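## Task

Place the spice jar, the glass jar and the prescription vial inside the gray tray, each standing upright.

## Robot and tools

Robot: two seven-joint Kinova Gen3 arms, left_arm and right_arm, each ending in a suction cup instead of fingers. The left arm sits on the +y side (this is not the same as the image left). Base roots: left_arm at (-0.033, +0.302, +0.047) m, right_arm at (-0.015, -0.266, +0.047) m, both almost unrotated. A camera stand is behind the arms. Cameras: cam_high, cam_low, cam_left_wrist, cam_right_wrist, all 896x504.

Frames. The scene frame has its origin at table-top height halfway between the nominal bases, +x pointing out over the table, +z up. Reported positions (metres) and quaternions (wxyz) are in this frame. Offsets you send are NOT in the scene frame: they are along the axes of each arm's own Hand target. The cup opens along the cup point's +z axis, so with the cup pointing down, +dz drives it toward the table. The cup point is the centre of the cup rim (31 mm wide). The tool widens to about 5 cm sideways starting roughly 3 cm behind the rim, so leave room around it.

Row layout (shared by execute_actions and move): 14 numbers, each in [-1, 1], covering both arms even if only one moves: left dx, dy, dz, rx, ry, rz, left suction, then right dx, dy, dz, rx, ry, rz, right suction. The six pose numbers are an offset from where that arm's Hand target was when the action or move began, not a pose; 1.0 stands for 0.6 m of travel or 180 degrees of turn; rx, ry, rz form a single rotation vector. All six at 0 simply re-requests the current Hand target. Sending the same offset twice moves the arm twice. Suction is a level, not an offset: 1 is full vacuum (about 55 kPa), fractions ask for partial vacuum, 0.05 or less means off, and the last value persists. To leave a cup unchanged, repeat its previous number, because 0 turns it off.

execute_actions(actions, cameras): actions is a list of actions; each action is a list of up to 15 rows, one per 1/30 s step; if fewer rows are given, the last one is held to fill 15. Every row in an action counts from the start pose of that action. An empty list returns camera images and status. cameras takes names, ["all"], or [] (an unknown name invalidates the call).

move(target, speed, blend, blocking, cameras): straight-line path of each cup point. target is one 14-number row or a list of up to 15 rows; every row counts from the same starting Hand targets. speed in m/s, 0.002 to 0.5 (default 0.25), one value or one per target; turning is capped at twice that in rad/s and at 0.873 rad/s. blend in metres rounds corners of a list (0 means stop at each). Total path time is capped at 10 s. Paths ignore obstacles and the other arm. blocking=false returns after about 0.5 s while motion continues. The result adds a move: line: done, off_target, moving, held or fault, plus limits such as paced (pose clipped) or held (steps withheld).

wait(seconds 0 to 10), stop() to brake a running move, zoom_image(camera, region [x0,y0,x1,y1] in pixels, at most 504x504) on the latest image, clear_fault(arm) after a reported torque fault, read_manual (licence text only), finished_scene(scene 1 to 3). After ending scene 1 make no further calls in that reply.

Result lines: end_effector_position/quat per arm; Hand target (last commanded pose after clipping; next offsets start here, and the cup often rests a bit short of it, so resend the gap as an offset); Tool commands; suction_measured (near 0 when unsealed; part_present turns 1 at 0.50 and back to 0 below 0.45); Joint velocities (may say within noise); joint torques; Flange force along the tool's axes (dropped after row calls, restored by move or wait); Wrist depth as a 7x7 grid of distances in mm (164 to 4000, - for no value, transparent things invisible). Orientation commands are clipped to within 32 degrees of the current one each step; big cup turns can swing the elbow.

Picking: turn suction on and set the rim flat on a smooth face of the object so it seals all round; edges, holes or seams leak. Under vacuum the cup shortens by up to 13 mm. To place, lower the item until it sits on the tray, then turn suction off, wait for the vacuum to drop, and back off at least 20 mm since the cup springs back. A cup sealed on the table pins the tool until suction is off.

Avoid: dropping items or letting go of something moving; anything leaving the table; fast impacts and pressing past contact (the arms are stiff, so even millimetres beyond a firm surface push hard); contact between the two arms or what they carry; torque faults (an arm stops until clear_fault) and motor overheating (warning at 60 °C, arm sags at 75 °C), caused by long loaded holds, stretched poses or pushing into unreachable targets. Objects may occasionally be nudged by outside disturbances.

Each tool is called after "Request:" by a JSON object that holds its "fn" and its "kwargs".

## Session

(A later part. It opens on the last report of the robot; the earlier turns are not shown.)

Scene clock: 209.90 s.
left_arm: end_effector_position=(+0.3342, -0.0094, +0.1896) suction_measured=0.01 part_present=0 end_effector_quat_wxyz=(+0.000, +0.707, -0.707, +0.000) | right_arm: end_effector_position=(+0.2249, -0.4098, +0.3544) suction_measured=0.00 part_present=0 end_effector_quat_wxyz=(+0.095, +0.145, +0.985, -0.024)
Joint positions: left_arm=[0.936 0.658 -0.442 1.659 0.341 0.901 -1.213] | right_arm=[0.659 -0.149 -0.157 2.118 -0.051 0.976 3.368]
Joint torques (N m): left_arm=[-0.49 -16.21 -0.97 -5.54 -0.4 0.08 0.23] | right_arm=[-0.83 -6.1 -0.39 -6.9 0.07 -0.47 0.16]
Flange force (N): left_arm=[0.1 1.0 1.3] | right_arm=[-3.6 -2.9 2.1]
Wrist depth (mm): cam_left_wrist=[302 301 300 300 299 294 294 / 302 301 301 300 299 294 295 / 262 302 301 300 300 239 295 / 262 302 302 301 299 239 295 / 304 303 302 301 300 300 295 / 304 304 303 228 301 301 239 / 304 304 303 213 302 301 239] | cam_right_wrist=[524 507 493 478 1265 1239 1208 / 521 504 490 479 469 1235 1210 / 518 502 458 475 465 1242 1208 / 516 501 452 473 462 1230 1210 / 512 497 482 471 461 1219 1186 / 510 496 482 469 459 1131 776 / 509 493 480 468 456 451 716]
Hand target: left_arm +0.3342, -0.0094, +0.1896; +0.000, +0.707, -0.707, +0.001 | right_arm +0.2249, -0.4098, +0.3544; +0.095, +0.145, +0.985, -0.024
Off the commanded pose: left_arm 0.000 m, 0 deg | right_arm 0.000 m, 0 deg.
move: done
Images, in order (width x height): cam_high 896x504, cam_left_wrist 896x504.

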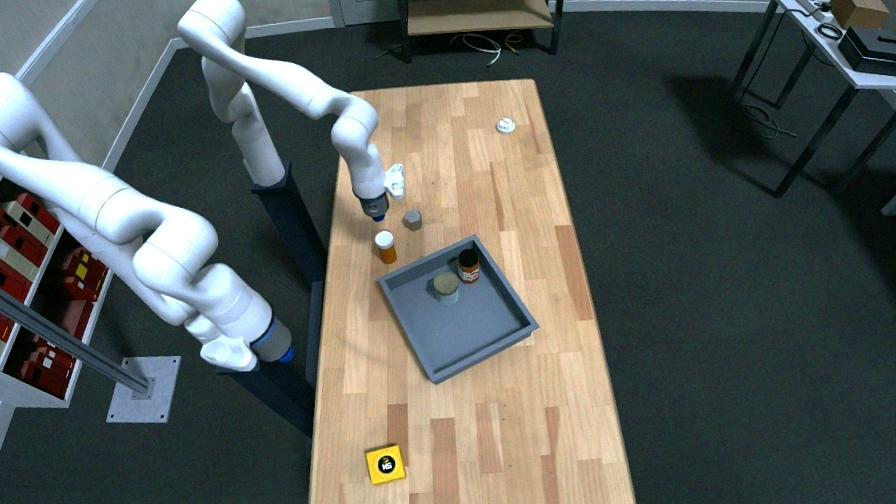

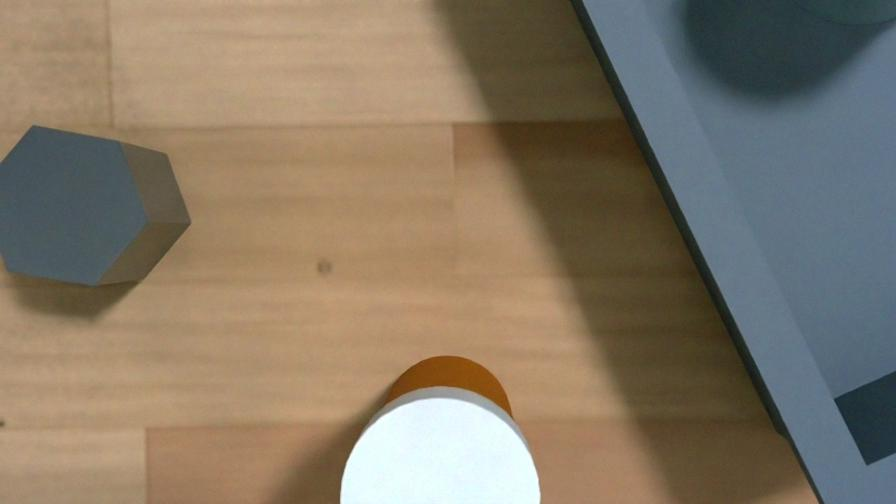

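Request:
{"fn": "move", "kwargs": {"target": [[-0.0065,0,0.15,0,0,0,1,0,0,0,0,0,0,0],[-0.0065,0,0.1745,0,0,0,1,0,0,0,0,0,0,0]], "speed": [0.15,0.03]}}

Request:
{"fn": "wait", "kwargs": {"seconds": 0.6}}

Scene clock: 217.20 s.
left_arm: end_effector_position=(+0.3343, -0.0056, +0.0850) suction_measured=0.61 part_present=1 end_effector_quat_wxyz=(+0.000, +0.707, -0.707, +0.001) | right_arm: end_effector_position=(+0.2249, -0.4098, +0.3544) suction_measured=0.00 part_present=0 end_effector_quat_wxyz=(+0.095, +0.145, +0.985, -0.024)
Joint positions: left_arm=[0.878 0.834 -0.36 1.736 0.445 0.652 -1.306] | right_arm=[0.659 -0.149 -0.157 2.118 -0.051 0.976 3.368]
Joint torques (N m): left_arm=[-0.57 -17.24 -0.88 -4.09 -0.35 0.03 0.12] | right_arm=[-0.76 -6.06 -0.29 -6.88 0.06 -0.43 0.12]
Flange force (N): left_arm=[1.0 0.9 0.5] | right_arm=[-3.6 -2.7 2.2]
Wrist depth (mm): cam_left_wrist=[197 196 196 195 195 194 - / 197 197 196 195 195 194 - / 197 197 196 196 195 195 194 / 197 197 197 196 195 195 195 / 198 197 197 196 196 196 195 / 198 198 197 197 196 196 195 / 198 198 198 176 197 196 196] | cam_right_wrist=[523 507 491 479 1263 1246 1210 / 519 505 490 477 468 1242 1210 / 518 501 456 474 464 1242 1210 / 516 502 453 473 463 1232 1195 / 512 497 482 472 461 1212 1190 / 510 497 484 470 459 1149 774 / 507 493 481 468 455 450 720]
Hand target: left_arm +0.3343, -0.0056, +0.0849; +0.000, +0.707, -0.707, +0.001 | right_arm +0.2249, -0.4098, +0.3544; +0.095, +0.145, +0.985, -0.024
Off the commanded pose: left_arm 0.000 m, 0 deg | right_arm 0.000 m, 0 deg.
move: done

Scene clock: 217.80 s.
left_arm: end_effector_position=(+0.3342, -0.0056, +0.0849) suction_measured=1.00 part_present=1 end_effector_quat_wxyz=(+0.000, +0.707, -0.707, +0.001) | right_arm: end_effector_position=(+0.2249, -0.4098, +0.3544) suction_measured=0.00 part_present=0 end_effector_quat_wxyz=(+0.095, +0.145, +0.985, -0.024)
Joint positions: left_arm=[0.877 0.834 -0.36 1.736 0.445 0.652 -1.306] | right_arm=[0.659 -0.149 -0.157 2.118 -0.051 0.976 3.368]
Joint torques (N m): left_arm=[-0.48 -17.44 -0.86 -4.04 -0.43 0.05 0.19] | right_arm=[-0.84 -6.11 -0.39 -6.92 0.11 -0.44 0.17]
Flange force (N): left_arm=[0.9 0.5 1.1] | right_arm=[-3.6 -2.9 2.3]
Wrist depth (mm): cam_left_wrist=[196 196 196 195 195 194 - / 197 196 196 195 195 194 - / 197 197 196 196 195 195 194 / 197 197 196 196 196 195 195 / 198 197 197 196 196 195 195 / 198 198 197 196 196 196 195 / 198 198 197 180 196 196 196] | cam_right_wrist=[523 505 492 479 1270 1246 1210 / 519 504 491 478 468 1239 1210 / 517 501 456 475 465 1232 1199 / 515 502 454 473 461 1239 1203 / 513 498 482 472 460 1212 1199 / 511 496 484 470 458 1135 776 / 508 493 481 468 455 451 715]
Hand target: left_arm +0.3342, -0.0056, +0.0849; +0.000, +0.707, -0.707, +0.001 | right_arm +0.2249, -0.4098, +0.3544; +0.095, +0.145, +0.985, -0.024
Tool commands: left_gripper/suction=+1.0 right_gripper/suction=+0.0
Off the commanded pose: left_arm 0.000 m, 0 deg | right_arm 0.000 m, 0 deg.
wait: 0.60 s; at rest by 0.17 s

Request:
{"fn": "move", "kwargs": {"target": [[0,0,-0.24,0,0,0,1,0,0,0,0,0,0,0],[0.2607,-0.121,-0.24,0,0,0,1,0,0,0,0,0,0,0],[0.2607,-0.121,-0.04,0,0,0,1,0,0,0,0,0,0,0],[0.2607,-0.121,0.003,0,0,0,1,0,0,0,0,0,0,0],[0.2607,-0.121,0.0085,0,0,0,1,0,0,0,0,0,0,0]], "speed": [0.12,0.2,0.15,0.04,0.015], "blend": [0.03,0.02,0.01,0,0]}}

Scene clock: 230.40 s.
left_arm: end_effector_position=(+0.4068, -0.1622, +0.0803) suction_measured=0.96 part_present=1 end_effector_quat_wxyz=(+0.000, +0.707, -0.707, +0.001) | right_arm: end_effector_position=(+0.2249, -0.4098, +0.3544) suction_measured=0.00 part_present=0 end_effector_quat_wxyz=(+0.095, +0.145, +0.985, -0.024)
Joint positions: left_arm=[0.933 1.116 -0.377 1.034 0.391 1.053 -1.014] | right_arm=[0.659 -0.149 -0.157 2.118 -0.051 0.976 3.368]
Joint torques (N m): left_arm=[-0.3 -1.82 1.49 2 -0.22 -0.51 0.19] | right_arm=[-0.83 -6.05 -0.39 -6.85 0.06 -0.45 0.19]
Flange force (N): left_arm=[0.3 0.3 -32.2] | right_arm=[-3.7 -2.8 2.1]
Wrist depth (mm): cam_left_wrist=[- - - - 187 187 187 / - - - - 188 187 187 / - - - - 188 187 187 / - - - 188 188 188 187 / - - - 189 188 188 188 / 190 190 190 189 189 188 188 / 190 190 190 183 189 188 188] | cam_right_wrist=[524 505 492 478 1265 1246 1208 / 520 505 491 477 469 1244 1210 / 518 504 456 475 464 1239 1203 / 515 502 453 475 462 1230 1201 / 514 497 482 471 461 1214 1190 / 511 497 483 470 458 1133 775 / 508 493 482 467 456 452 715]
Hand target: left_arm +0.4067, -0.1621, +0.0800; +0.000, +0.707, -0.707, +0.001 | right_arm +0.2249, -0.4098, +0.3544; +0.095, +0.145, +0.985, -0.024
Off the commanded pose: left_arm 0.000 m, 0 deg | right_arm 0.000 m, 0 deg.
move: done

Contact. Back off slightly and release.

Request:
{"fn": "move", "kwargs": {"target": [[0,0,-0.0015,0,0,0,1,0,0,0,0,0,0,0],[0,0,-0.0015,0,0,0,0,0,0,0,0,0,0,0]], "speed": 0.02}}

Request:
{"fn": "wait", "kwargs": {"seconds": 0.5}}

Request:
{"fn": "move", "kwargs": {"target": [[0,0,-0.05,0,0,0,0,0,0,0,0,0,0,0],[0,0,-0.2,0,0,0,0,0,0,0,0,0,0,0],[-0.25,0.1,-0.25,0,0,0,0,0,0,0,0,0,0,0]], "speed": [0.04,0.15,0.25], "blend": [0.01,0.03,0], "cameras": ["cam_high"]}}

Request:
{"fn": "zoom_image", "kwargs": {"camera": "cam_high", "region": [350, 200, 560, 400]}}

Scene clock: 239.80 s.
left_arm: end_effector_position=(+0.4067, -0.1621, +0.0809) suction_measured=0.01 part_present=0 end_effector_quat_wxyz=(+0.000, +0.707, -0.707, +0.001) | right_arm: end_effector_position=(+0.2249, -0.4098, +0.3544) suction_measured=0.00 part_present=0 end_effector_quat_wxyz=(+0.095, +0.145, +0.985, -0.024)
Joint positions: left_arm=[0.933 1.115 -0.377 1.034 0.391 1.054 -1.014] | right_arm=[0.659 -0.149 -0.157 2.118 -0.051 0.976 3.368]
Joint torques (N m): left_arm=[-0.27 -3.6 1.4 1.45 -0.31 -0.32 0.17] | right_arm=[-0.8 -6.1 -0.41 -6.93 0.07 -0.44 0.18]
Flange force (N): left_arm=[0.5 0.1 -29.1] | right_arm=[-3.6 -2.8 2.3]
Wrist depth (mm): cam_left_wrist=[- - - - 187 187 187 / - - - - 188 188 187 / - - - - 188 188 187 / - - - 189 188 188 187 / - - - 189 188 188 188 / 190 190 190 189 189 188 188 / 191 190 190 182 189 189 188] | cam_right_wrist=[523 507 494 479 1263 1256 1212 / 519 504 490 478 468 1246 1199 / 518 502 455 475 464 1239 1206 / 515 501 454 474 463 1235 1195 / 512 500 482 471 460 1210 1193 / 511 497 482 470 457 1133 775 / 508 493 482 467 456 452 721]
Hand target: left_arm +0.4067, -0.1621, +0.0809; +0.000, +0.707, -0.707, +0.001 | right_arm +0.2249, -0.4098, +0.3544; +0.095, +0.145, +0.985, -0.024
Off the commanded pose: left_arm 0.000 m, 0 deg | right_arm 0.000 m, 0 deg.
move: done

Scene clock: 240.30 s.
left_arm: end_effector_position=(+0.4067, -0.1621, +0.0809) suction_measured=0.01 part_present=0 end_effector_quat_wxyz=(+0.000, +0.707, -0.707, +0.001) | right_arm: end_effector_position=(+0.2249, -0.4098, +0.3544) suction_measured=0.00 part_present=0 end_effector_quat_wxyz=(+0.095, +0.145, +0.985, -0.024)
Joint positions: left_arm=[0.933 1.116 -0.377 1.034 0.391 1.054 -1.014] | right_arm=[0.659 -0.149 -0.157 2.118 -0.051 0.976 3.368]
Joint torques (N m): left_arm=[-0.26 -3.55 1.4 1.49 -0.27 -0.29 0.21] | right_arm=[-0.83 -6.14 -0.37 -6.87 0.1 -0.43 0.15]
Flange force (N): left_arm=[0.4 0.1 -29.1] | right_arm=[-3.7 -2.9 2.3]
Wrist depth (mm): cam_left_wrist=[- - - - 187 187 187 / - - - - 188 187 187 / - - - - 188 188 187 / - - - 189 188 188 188 / - - - 189 189 188 188 / 190 190 190 189 189 189 188 / 191 190 190 182 189 189 188] | cam_right_wrist=[522 507 492 477 1268 1246 1217 / 520 505 489 476 469 1242 1203 / 518 502 458 475 466 1232 1206 / 514 501 454 474 462 1230 1199 / 514 499 483 472 460 1219 1180 / 510 496 482 469 459 1141 775 / 508 493 481 468 455 450 715]
Hand target: left_arm +0.4067, -0.1621, +0.0809; +0.000, +0.707, -0.707, +0.001 | right_arm +0.2249, -0.4098, +0.3544; +0.095, +0.145, +0.985, -0.024
Tool commands: left_gripper/suction=+0.0 right_gripper/suction=+0.0
Off the commanded pose: left_arm 0.000 m, 0 deg | right_arm 0.000 m, 0 deg.
wait: 0.50 s; at rest by 0.17 s

Scene clock: 242.90 s.
left_arm: end_effector_position=(+0.3468, -0.0119, +0.2307) suction_measured=0.01 part_present=0 end_effector_quat_wxyz=(+0.000, +0.707, -0.707, +0.000) | right_arm: end_effector_position=(+0.2249, -0.4098, +0.3544) suction_measured=0.00 part_present=0 end_effector_quat_wxyz=(+0.095, +0.145, +0.985, -0.024)
Joint positions: left_arm=[0.933 0.622 -0.465 1.569 0.311 1.024 -1.193] | right_arm=[0.659 -0.149 -0.157 2.118 -0.051 0.976 3.368]
Joint torques (N m): left_arm=[-0.42 -16.21 -0.95 -5.67 -0.43 0.19 0.33] | right_arm=[-0.85 -6.12 -0.35 -6.89 0.1 -0.44 0.19]
Flange force (N): left_arm=[0.6 -0.4 1.2] | right_arm=[-3.7 -2.7 2.3]
Wrist depth (mm): cam_left_wrist=[343 342 341 340 284 335 269 / 344 343 342 341 281 336 335 / 345 343 342 341 341 336 335 / 303 336 343 342 341 336 336 / 346 344 344 343 342 337 336 / 346 345 344 343 343 341 334 / 346 345 345 344 343 342 281] | cam_right_wrist=[525 507 491 479 1256 1251 1221 / 520 505 490 477 469 1239 1208 / 516 501 456 474 466 1239 1210 / 514 503 452 473 461 1230 1197 / 512 496 482 471 460 1210 1199 / 510 497 483 469 459 1145 775 / 508 493 481 467 455 451 716]
Hand target: left_arm +0.3468, -0.0119, +0.2307; +0.000, +0.707, -0.707, +0.001 | right_arm +0.2249, -0.4098, +0.3544; +0.095, +0.145, +0.985, -0.024
Off the commanded pose: left_arm 0.000 m, 0 deg | right_arm 0.000 m, 0 deg.
move: done
Images, in order (width x height): cam_high 896x504.

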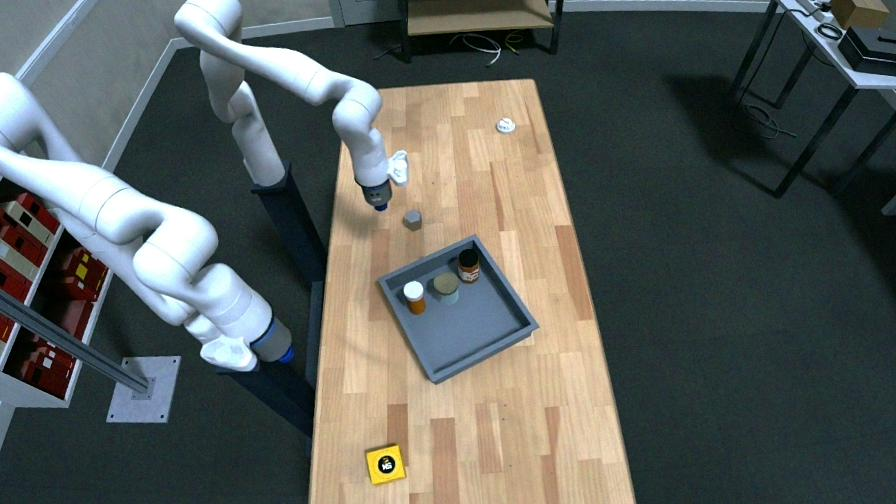

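Scaled by 2.400 from the camera's 896x504 image, which has a finer 1280x720 frame.

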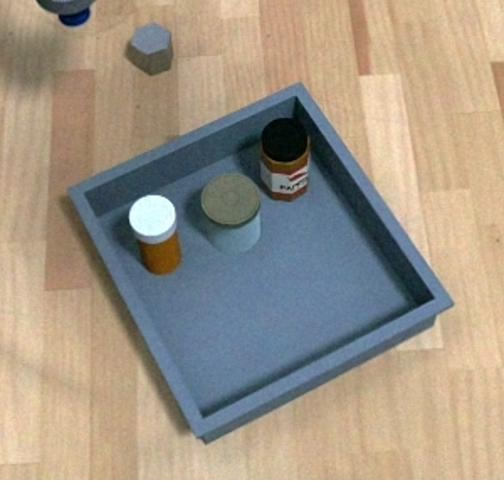

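Request:
{"fn": "finished_scene", "kwargs": {"scene": 2}}

The scene is finished: the task was done.


## Next scene

Place the metal block inside the gray tray, upright.

Request:
{"fn": "execute_actions", "kwargs": {"actions": [], "cameras": ["cam_high","cam_low"]}}

Scene clock: 0.00 s.
left_arm: end_effector_position=(+0.1402, +0.6658, +0.1342) suction_measured=0.01 part_present=0 end_effector_quat_wxyz=(-0.094, -0.544, +0.806, +0.212) | right_arm: end_effector_position=(+0.5368, -0.6256, +0.2724) suction_measured=0.01 part_present=0 end_effector_quat_wxyz=(+0.352, +0.865, +0.299, -0.195)
Joint positions: left_arm=[-0.783 0.677 -0.13 1.985 -0.661 0.654 -2.278] | right_arm=[0.191 0.887 0.087 1.146 0.833 1.198 0.547]
Joint velocities: within noise
Joint torques (N m): no reading
Flange force (N): no reading
Wrist depth (mm): cam_left_wrist=[- 215 212 210 208 205 - / - 223 220 217 213 1051 1028 / 1159 232 228 - 1116 1080 1071 / 1201 1208 1193 1161 1149 1133 1120 / 1253 1239 1221 1208 1186 1171 1159 / 1318 1295 1275 1258 1242 1230 1210 / 1396 1356 1331 1323 1305 1285 1263] | cam_right_wrist=[1956 1778 439 396 360 328 299 / 2160 1847 450 415 377 342 312 / 2343 1956 1768 433 393 358 324 / 2402 2072 1827 1674 411 372 336 / 2343 2263 1973 1727 425 391 354 / 2210 2368 2015 1842 1645 409 369 / 2085 2174 1889 1950 1722 419 384]
Hand target: left_arm +0.1402, +0.6658, +0.1342; -0.094, -0.544, +0.806, +0.212 | right_arm +0.5368, -0.6256, +0.2724; +0.352, +0.865, +0.299, -0.195
Tool commands: left_gripper/suction=+0.0 right_gripper/suction=+0.0
Images, in order (width x height): cam_high 896x504, cam_low 896x504.

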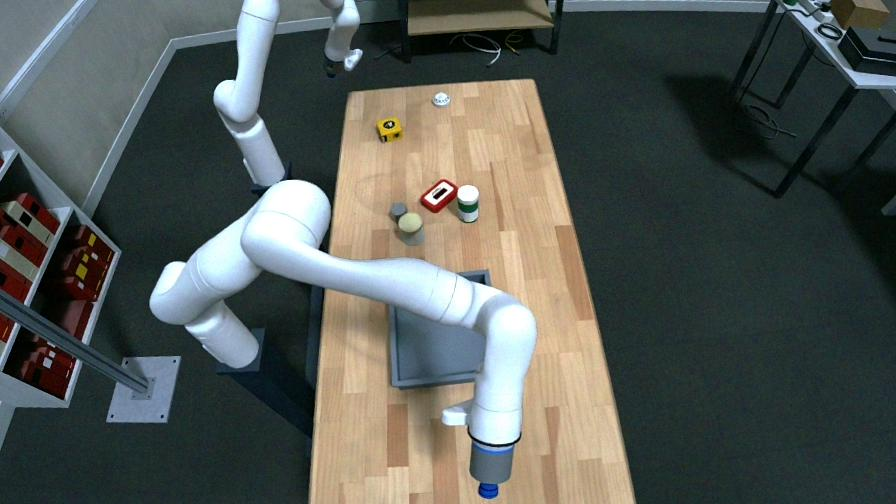

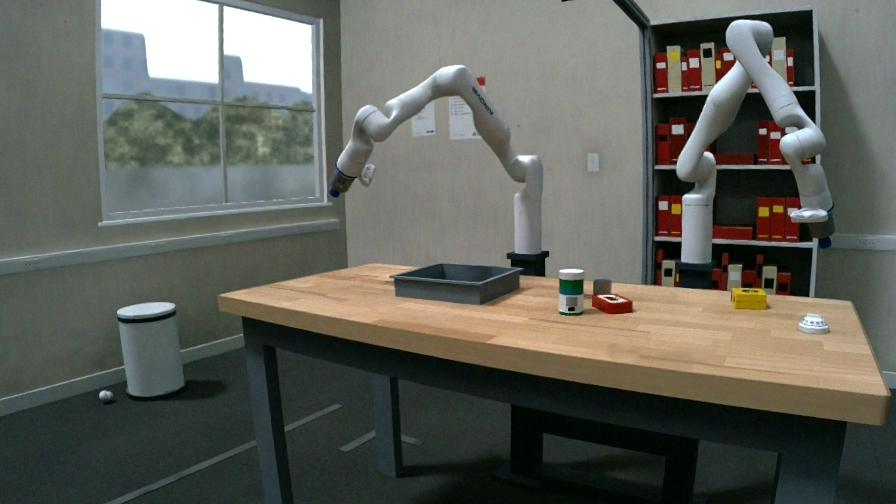

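Request:
{"fn": "move", "kwargs": {"target": [0,0,0,0,0,0,0,-0.303,-0.31,-0.173,0.276,0.137,0.321,0]}}

Request:
{"fn": "move", "kwargs": {"target": [0.7528,-0.3812,-0.827,0.14,0.054,-0.12,0,0,0,0,0,0,0,0], "cameras": ["cam_high","cam_left_wrist","cam_right_wrist"]}}

Scene clock: 44.63 s.
left_arm: end_effector_position=(+0.1402, +0.6658, +0.1342) suction_measured=0.01 part_present=0 end_effector_quat_wxyz=(-0.094, -0.544, +0.806, +0.212) | right_arm: end_effector_position=(+0.2928, -0.5127, +0.3505) suction_measured=0.01 part_present=0 end_effector_quat_wxyz=(-0.044, +0.980, -0.181, +0.066)
Joint positions: left_arm=[-0.783 0.677 -0.13 1.985 -0.661 0.654 -2.278] | right_arm=[0.73 0.203 -0.012 1.76 -0.157 1.113 0.412]
Joint torques (N m): left_arm=[-0.6 -14.68 -0.08 -3.3 -0.7 0.52 0.24] | right_arm=[-1.02 -12.22 -0.49 -6.69 -0.25 -0.19 0.14]
Flange force (N): left_arm=[0.7 -1.1 0.8] | right_arm=[3.1 3.9 1.3]
Wrist depth (mm): cam_left_wrist=[- 215 212 210 208 205 - / - 223 220 217 213 1057 1034 / 1163 232 228 - 1101 1082 1069 / 1214 1197 1190 1161 1143 1130 1128 / 1261 1242 1230 1206 1195 1174 1157 / 1316 1292 1270 1258 1242 1230 1217 / 1367 1370 1345 1321 1303 1290 1270] | cam_right_wrist=[465 473 483 489 499 515 530 / 458 468 476 483 496 510 522 / 454 462 472 482 492 504 513 / 448 457 469 476 488 497 509 / 446 453 464 473 482 492 502 / 1182 448 458 467 476 486 496 / 1163 442 454 462 472 478 489]
Hand target: left_arm +0.1402, +0.6658, +0.1342; -0.094, -0.544, +0.806, +0.212 | right_arm +0.2928, -0.5126, +0.3505; -0.044, +0.980, -0.181, +0.066
Off the commanded pose: left_arm 0.000 m, 0 deg | right_arm 0.000 m, 0 deg.
move: done

Scene clock: 48.17 s.
left_arm: end_effector_position=(+0.3459, +0.0600, +0.4395) suction_measured=0.01 part_present=0 end_effector_quat_wxyz=(+0.000, +0.708, -0.707, +0.000) | right_arm: end_effector_position=(+0.2928, -0.5126, +0.3505) suction_measured=0.01 part_present=0 end_effector_quat_wxyz=(-0.044, +0.980, -0.181, +0.066)
Joint positions: left_arm=[0.216 0.346 0.453 1.3 -0.149 1.528 -0.92] | right_arm=[0.73 0.203 -0.012 1.76 -0.157 1.113 0.412]
Joint torques (N m): left_arm=[-0.44 -13.01 1.7 -7.21 -0.36 0.1 0.22] | right_arm=[-0.76 -12.25 -0.41 -6.64 -0.17 -0.19 0.15]
Flange force (N): left_arm=[0.7 -0.8 0.8] | right_arm=[3.5 3.5 1.3]
Wrist depth (mm): cam_left_wrist=[553 551 549 551 548 547 542 / 553 532 549 551 548 548 543 / 556 553 552 552 550 549 545 / 557 557 552 483 553 551 546 / 554 554 511 553 551 549 545 / 558 555 555 555 552 552 552 / 558 557 555 555 554 553 551] | cam_right_wrist=[463 474 482 490 499 514 529 / 459 468 476 481 498 509 521 / 454 463 473 482 492 504 516 / 450 457 469 476 487 498 508 / 447 453 462 472 482 492 502 / 1169 448 457 467 476 486 494 / 1188 443 452 462 470 478 490]
Hand target: left_arm +0.3459, +0.0600, +0.4395; +0.000, +0.708, -0.707, +0.000 | right_arm +0.2928, -0.5126, +0.3505; -0.044, +0.980, -0.181, +0.066
Off the commanded pose: left_arm 0.000 m, 0 deg | right_arm 0.000 m, 0 deg.
move: done
Images, in order (width x height): cam_high 896x504, cam_left_wrist 896x504, cam_right_wrist 896x504.

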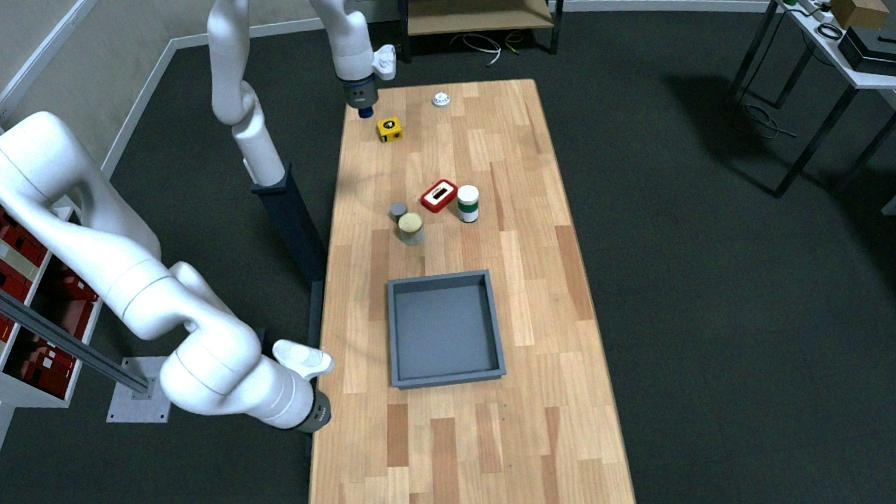

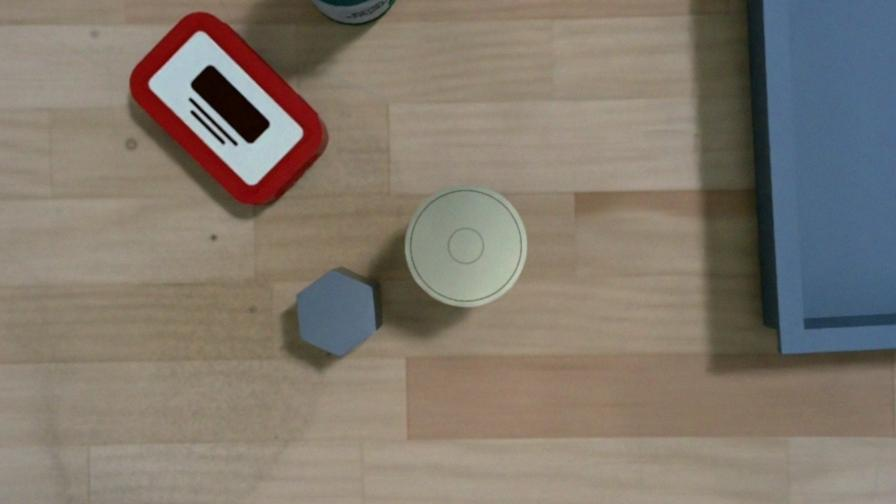

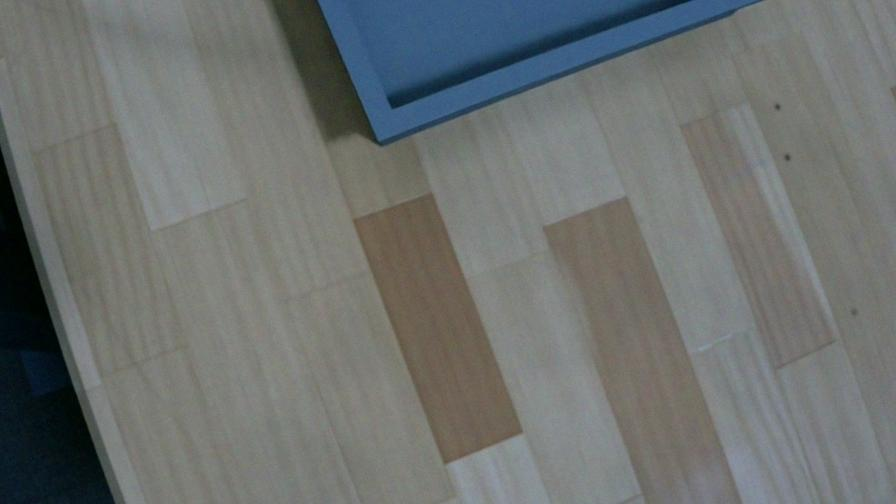

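Request:
{"fn": "move", "kwargs": {"target": [-0.1158,-0.0265,0.491,0,0,0,0,0,0,0,0,0,0,0], "cameras": ["cam_left_wrist"]}}

Scene clock: 65.07 s.
left_arm: end_effector_position=(+0.3618, +0.1295, +0.1450) suction_measured=0.01 part_present=0 end_effector_quat_wxyz=(+0.000, +0.708, -0.707, +0.000) | right_arm: end_effector_position=(+0.2928, -0.5126, +0.3505) suction_measured=0.01 part_present=0 end_effector_quat_wxyz=(-0.044, +0.980, -0.181, +0.066)
Joint positions: left_arm=[0.144 0.64 0.31 1.896 -0.305 0.651 -0.931] | right_arm=[0.73 0.203 -0.012 1.76 -0.157 1.113 0.412]
Joint torques (N m): left_arm=[-0.49 -14.92 1.86 -4.14 -0.39 -0.06 0.16] | right_arm=[-0.81 -12.29 -0.48 -6.7 -0.16 -0.21 0.13]
Flange force (N): left_arm=[1.4 -0.6 1.3] | right_arm=[3.4 3.7 1.4]
Wrist depth (mm): cam_left_wrist=[233 232 232 255 255 254 254 / 257 233 233 256 255 255 255 / 257 233 233 256 256 255 255 / 258 258 257 256 256 186 185 / 259 258 257 257 256 186 186 / 259 258 257 224 257 186 186 / 259 259 258 216 216 257 186] | cam_right_wrist=[463 474 482 490 499 514 530 / 458 469 475 484 496 509 521 / 455 463 473 480 493 505 515 / 450 458 468 477 486 498 508 / 445 451 462 470 480 492 502 / 1178 447 458 467 477 485 496 / 1180 443 452 462 471 479 490]
Hand target: left_arm +0.3618, +0.1295, +0.1449; +0.000, +0.708, -0.707, +0.000 | right_arm +0.2928, -0.5126, +0.3505; -0.044, +0.980, -0.181, +0.066
Off the commanded pose: left_arm 0.000 m, 0 deg | right_arm 0.000 m, 0 deg.
move: done
Images, in order (width x height): cam_left_wrist 896x504.

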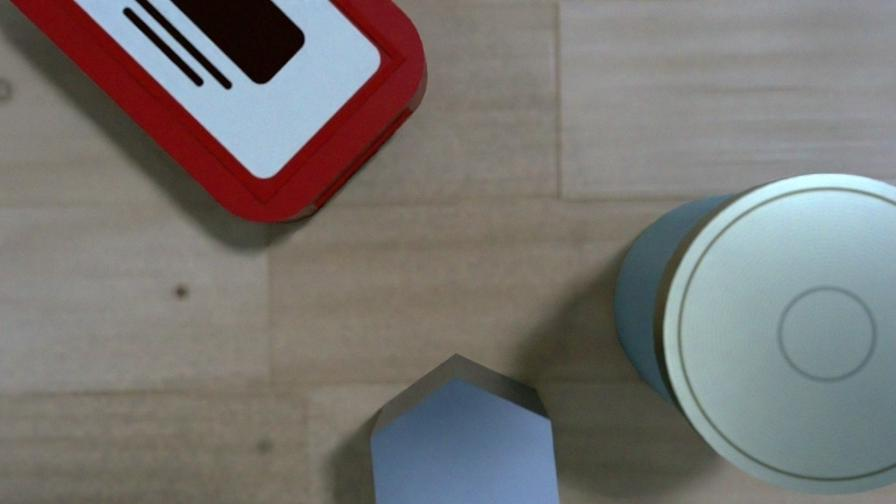

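Request:
{"fn": "move", "kwargs": {"target": [[-0.002,0.001,0.153,0,0,0,1,0,0,0,0,0,0,0],[-0.002,0.001,0.1795,0,0,0,1,0,0,0,0,0,0,0]], "speed": [0.15,0.03]}}

Request:
{"fn": "wait", "kwargs": {"seconds": 0.6}}

Scene clock: 73.83 s.
left_arm: end_effector_position=(+0.3612, +0.1307, +0.0373) suction_measured=0.55 part_present=1 end_effector_quat_wxyz=(+0.000, +0.708, -0.707, +0.000) | right_arm: end_effector_position=(+0.2928, -0.5126, +0.3505) suction_measured=0.01 part_present=0 end_effector_quat_wxyz=(-0.044, +0.980, -0.181, +0.066)
Joint positions: left_arm=[0.225 0.868 0.19 1.927 -0.396 0.382 -0.853] | right_arm=[0.73 0.203 -0.012 1.76 -0.157 1.113 0.412]
Joint torques (N m): left_arm=[-0.45 -16.73 1.53 -2.66 -0.43 0.05 0.14] | right_arm=[-0.85 -12.23 -0.39 -6.74 -0.18 -0.16 0.1]
Flange force (N): left_arm=[1.1 0.7 2.4] | right_arm=[3.0 3.6 1.6]
Wrist depth (mm): cam_left_wrist=[- - - - - - - / - - - - - - - / - - - - - - - / - - - - - - - / - - - - - - - / - - - - - - - / - - - - - - -] | cam_right_wrist=[463 474 481 490 499 512 530 / 459 468 475 483 498 510 524 / 455 463 472 481 492 503 516 / 449 455 468 477 485 497 509 / 446 452 463 472 482 491 502 / 1178 446 458 468 476 486 495 / 1174 442 452 463 472 478 492]
Hand target: left_arm +0.3612, +0.1307, +0.0372; +0.000, +0.708, -0.707, +0.000 | right_arm +0.2928, -0.5126, +0.3505; -0.044, +0.980, -0.181, +0.066
Off the commanded pose: left_arm 0.000 m, 0 deg | right_arm 0.000 m, 0 deg.
move: done

Scene clock: 74.43 s.
left_arm: end_effector_position=(+0.3612, +0.1307, +0.0372) suction_measured=0.89 part_present=1 end_effector_quat_wxyz=(+0.000, +0.708, -0.707, +0.000) | right_arm: end_effector_position=(+0.2928, -0.5126, +0.3505) suction_measured=0.01 part_present=0 end_effector_quat_wxyz=(-0.044, +0.980, -0.181, +0.066)
Joint positions: left_arm=[0.225 0.868 0.19 1.927 -0.397 0.382 -0.853] | right_arm=[0.73 0.203 -0.012 1.76 -0.157 1.113 0.412]
Joint torques (N m): left_arm=[-0.5 -16.92 1.83 -2.65 -0.41 0.06 0.19] | right_arm=[-0.77 -12.28 -0.5 -6.66 -0.19 -0.15 0.14]
Flange force (N): left_arm=[1.2 0.8 3.2] | right_arm=[3.5 3.6 1.5]
Wrist depth (mm): cam_left_wrist=[- - - - - - - / - - - - - - - / - - - - - - - / - - - - - - - / - - - - - - - / - - - - - - - / - - - - - - -] | cam_right_wrist=[464 473 482 490 499 513 528 / 459 469 476 482 496 510 522 / 454 462 472 481 493 503 515 / 450 457 469 476 486 498 509 / 447 452 465 472 480 490 502 / 1178 448 458 468 477 485 497 / 1180 443 452 462 471 478 491]
Hand target: left_arm +0.3612, +0.1307, +0.0372; +0.000, +0.708, -0.707, +0.000 | right_arm +0.2928, -0.5126, +0.3505; -0.044, +0.980, -0.181, +0.066
Tool commands: left_gripper/suction=+1.0 right_gripper/suction=+0.0
Off the commanded pose: left_arm 0.000 m, 0 deg | right_arm 0.000 m, 0 deg.
wait: 0.60 s; at rest by 0.17 s

Request:
{"fn": "move", "kwargs": {"target": [[0,0,-0.255,0,0,0,1,0,0,0,0,0,0,0],[0.5095,-0.1315,-0.255,0,0,0,1,0,0,0,0,0,0,0],[0.5095,-0.1315,-0.04,0,0,0,1,0,0,0,0,0,0,0],[0.5095,-0.1315,0.001,0,0,0,1,0,0,0,0,0,0,0],[0.5095,-0.1315,0.006,0,0,0,1,0,0,0,0,0,0,0]], "speed": [0.1,0.18,0.15,0.04,0.015], "blend": [0.03,0.02,0.01,0,0], "cameras": ["cam_high"]}}

Scene clock: 89.53 s.
left_arm: end_effector_position=(+0.4406, -0.1750, +0.0340) suction_measured=0.90 part_present=1 end_effector_quat_wxyz=(+0.000, +0.708, -0.707, +0.000) | right_arm: end_effector_position=(+0.2928, -0.5126, +0.3505) suction_measured=0.01 part_present=0 end_effector_quat_wxyz=(-0.044, +0.980, -0.181, +0.066)
Joint positions: left_arm=[0.645 1.265 0.316 0.851 -0.345 1.067 -0.656] | right_arm=[0.73 0.203 -0.012 1.76 -0.157 1.113 0.412]
Joint torques (N m): left_arm=[-0.46 -10.3 0.98 -3.56 -0.65 -2.26 0.17] | right_arm=[-0.84 -12.29 -0.44 -6.69 -0.14 -0.16 0.13]
Flange force (N): left_arm=[-5.5 6.4 -22.6] | right_arm=[3.3 3.7 1.6]
Wrist depth (mm): cam_left_wrist=[- - - - - - - / - - - - - - - / - - - - - - - / - - - - - - - / - - - - - - - / - - - - - - - / - - - - - - -] | cam_right_wrist=[464 475 480 489 498 512 530 / 460 469 476 483 497 509 522 / 455 463 472 481 492 503 514 / 450 457 467 477 486 498 508 / 446 453 462 474 482 492 502 / 1176 447 458 467 477 486 495 / 1180 444 452 461 471 478 492]
Hand target: left_arm +0.4406, -0.1749, +0.0337; +0.000, +0.708, -0.707, +0.000 | right_arm +0.2928, -0.5126, +0.3505; -0.044, +0.980, -0.181, +0.066
Off the commanded pose: left_arm 0.000 m, 0 deg | right_arm 0.000 m, 0 deg.
move: done
Images, in order (width x height): cam_high 896x504.

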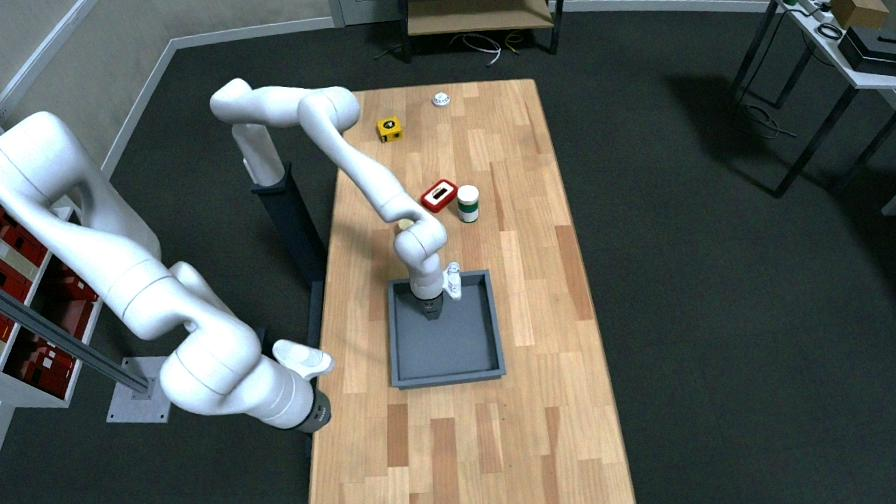

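Request:
{"fn": "move", "kwargs": {"target": [0,0,0.001,0,0,0,0,0,0,0,0,0,0,0], "speed": 0.02}}

Request:
{"fn": "wait", "kwargs": {"seconds": 1}}

Request:
{"fn": "move", "kwargs": {"target": [[0,0,-0.05,0,0,0,0,0,0,0,0,0,0,0],[0,0,-0.25,0,0,0,0,0,0,0,0,0,0,0],[-0.35,0.1,-0.3,0,0,0,0,0,0,0,0,0,0,0]], "speed": [0.04,0.15,0.25], "blend": [0.01,0.03,0], "cameras": ["cam_high"]}}

Request:
{"fn": "zoom_image", "kwargs": {"camera": "cam_high", "region": [350, 200, 560, 400]}}

Scene clock: 97.70 s.
left_arm: end_effector_position=(+0.4406, -0.1749, +0.0331) suction_measured=0.01 part_present=0 end_effector_quat_wxyz=(+0.000, +0.708, -0.707, +0.000) | right_arm: end_effector_position=(+0.2928, -0.5126, +0.3505) suction_measured=0.01 part_present=0 end_effector_quat_wxyz=(-0.044, +0.980, -0.181, +0.066)
Joint positions: left_arm=[0.645 1.266 0.316 0.851 -0.345 1.066 -0.656] | right_arm=[0.73 0.203 -0.012 1.76 -0.157 1.113 0.412]
Joint torques (N m): left_arm=[-0.49 0.15 -0.23 -0.61 -0.81 -3.68 0.23] | right_arm=[-0.83 -12.27 -0.48 -6.76 -0.2 -0.16 0.13]
Flange force (N): left_arm=[-7.0 7.8 -40.5] | right_arm=[3.1 3.6 1.7]
Wrist depth (mm): cam_left_wrist=[- - - - - - - / - - - - - - - / - - - - - - - / - - - - - - - / - - - - - - - / - - - - - - - / - - - - - - -] | cam_right_wrist=[464 474 482 489 499 512 531 / 457 470 476 483 497 510 523 / 453 462 471 482 492 505 516 / 450 456 468 475 488 496 509 / 445 452 462 472 482 492 502 / 1171 448 458 466 477 486 497 / 1186 442 452 463 470 479 491]
Hand target: left_arm +0.4406, -0.1749, +0.0330; +0.000, +0.708, -0.707, +0.000 | right_arm +0.2928, -0.5126, +0.3505; -0.044, +0.980, -0.181, +0.066
Off the commanded pose: left_arm 0.000 m, 0 deg | right_arm 0.000 m, 0 deg.
move: done

Scene clock: 98.70 s.
left_arm: end_effector_position=(+0.4405, -0.1749, +0.0330) suction_measured=0.01 part_present=0 end_effector_quat_wxyz=(+0.000, +0.708, -0.707, +0.000) | right_arm: end_effector_position=(+0.2928, -0.5126, +0.3505) suction_measured=0.01 part_present=0 end_effector_quat_wxyz=(-0.044, +0.980, -0.181, +0.066)
Joint positions: left_arm=[0.645 1.266 0.316 0.851 -0.345 1.066 -0.656] | right_arm=[0.73 0.203 -0.012 1.76 -0.157 1.113 0.412]
Joint torques (N m): left_arm=[-0.46 0.66 -0.39 -0.48 -0.83 -3.72 0.18] | right_arm=[-0.76 -12.27 -0.39 -6.65 -0.18 -0.17 0.15]
Flange force (N): left_arm=[-7.2 8.1 -41.4] | right_arm=[3.5 3.4 1.4]
Wrist depth (mm): cam_left_wrist=[- - - - - - - / - - - - - - - / - - - - - - - / - - - - - - - / - - - - - - - / - - - - - - - / - - - - - - -] | cam_right_wrist=[464 475 481 489 499 515 531 / 458 470 476 480 498 510 523 / 456 464 470 482 494 503 516 / 449 456 468 476 486 499 510 / 445 453 463 473 482 492 503 / 1176 448 458 467 476 486 494 / 1184 442 453 462 472 477 489]
Hand target: left_arm +0.4405, -0.1749, +0.0330; +0.000, +0.708, -0.707, +0.000 | right_arm +0.2928, -0.5126, +0.3505; -0.044, +0.980, -0.181, +0.066
Tool commands: left_gripper/suction=+0.0 right_gripper/suction=+0.0
Off the commanded pose: left_arm 0.000 m, 0 deg | right_arm 0.000 m, 0 deg.
wait: 1.00 s; at rest by 0.17 s

Scene clock: 101.73 s.
left_arm: end_effector_position=(+0.3802, +0.0350, +0.2130) suction_measured=0.01 part_present=0 end_effector_quat_wxyz=(+0.000, +0.708, -0.707, +0.000) | right_arm: end_effector_position=(+0.2928, -0.5126, +0.3505) suction_measured=0.01 part_present=0 end_effector_quat_wxyz=(-0.044, +0.980, -0.181, +0.066)
Joint positions: left_arm=[0.299 0.631 0.359 1.615 -0.259 0.943 -0.823] | right_arm=[0.73 0.203 -0.012 1.76 -0.157 1.113 0.412]
Joint torques (N m): left_arm=[-0.55 -15.95 2.17 -5.74 -0.45 0.09 0.22] | right_arm=[-0.8 -12.22 -0.39 -6.73 -0.15 -0.19 0.15]
Flange force (N): left_arm=[0.8 0.2 1.0] | right_arm=[3.2 3.4 1.5]
Wrist depth (mm): cam_left_wrist=[324 325 324 323 322 321 321 / 301 325 324 323 323 322 321 / 302 325 325 324 323 322 321 / 305 325 325 324 324 323 322 / 326 326 255 255 324 323 323 / 328 327 256 255 325 324 323 / 329 327 256 256 325 325 323] | cam_right_wrist=[464 475 481 488 500 512 529 / 459 469 476 481 497 509 521 / 454 463 472 482 493 502 514 / 450 457 468 477 488 496 510 / 447 453 462 471 482 494 502 / 1176 447 458 466 477 485 495 / 1171 443 452 462 471 479 490]
Hand target: left_arm +0.3802, +0.0350, +0.2130; +0.000, +0.708, -0.707, +0.000 | right_arm +0.2928, -0.5126, +0.3505; -0.044, +0.980, -0.181, +0.066
Off the commanded pose: left_arm 0.000 m, 0 deg | right_arm 0.000 m, 0 deg.
move: done
Images, in order (width x height): cam_high 896x504.

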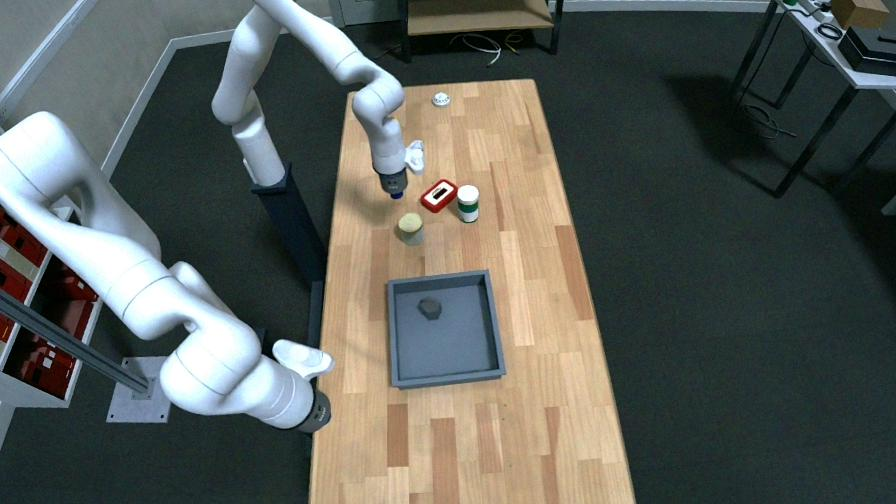

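Scaled by 2.400 from the camera's 896x504 image, which has a finer 1280x720 frame.

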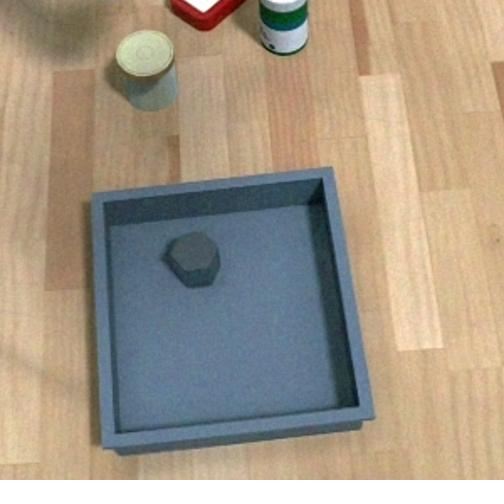

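Request:
{"fn": "finished_scene", "kwargs": {"scene": 3}}

The scene is finished: the task was done.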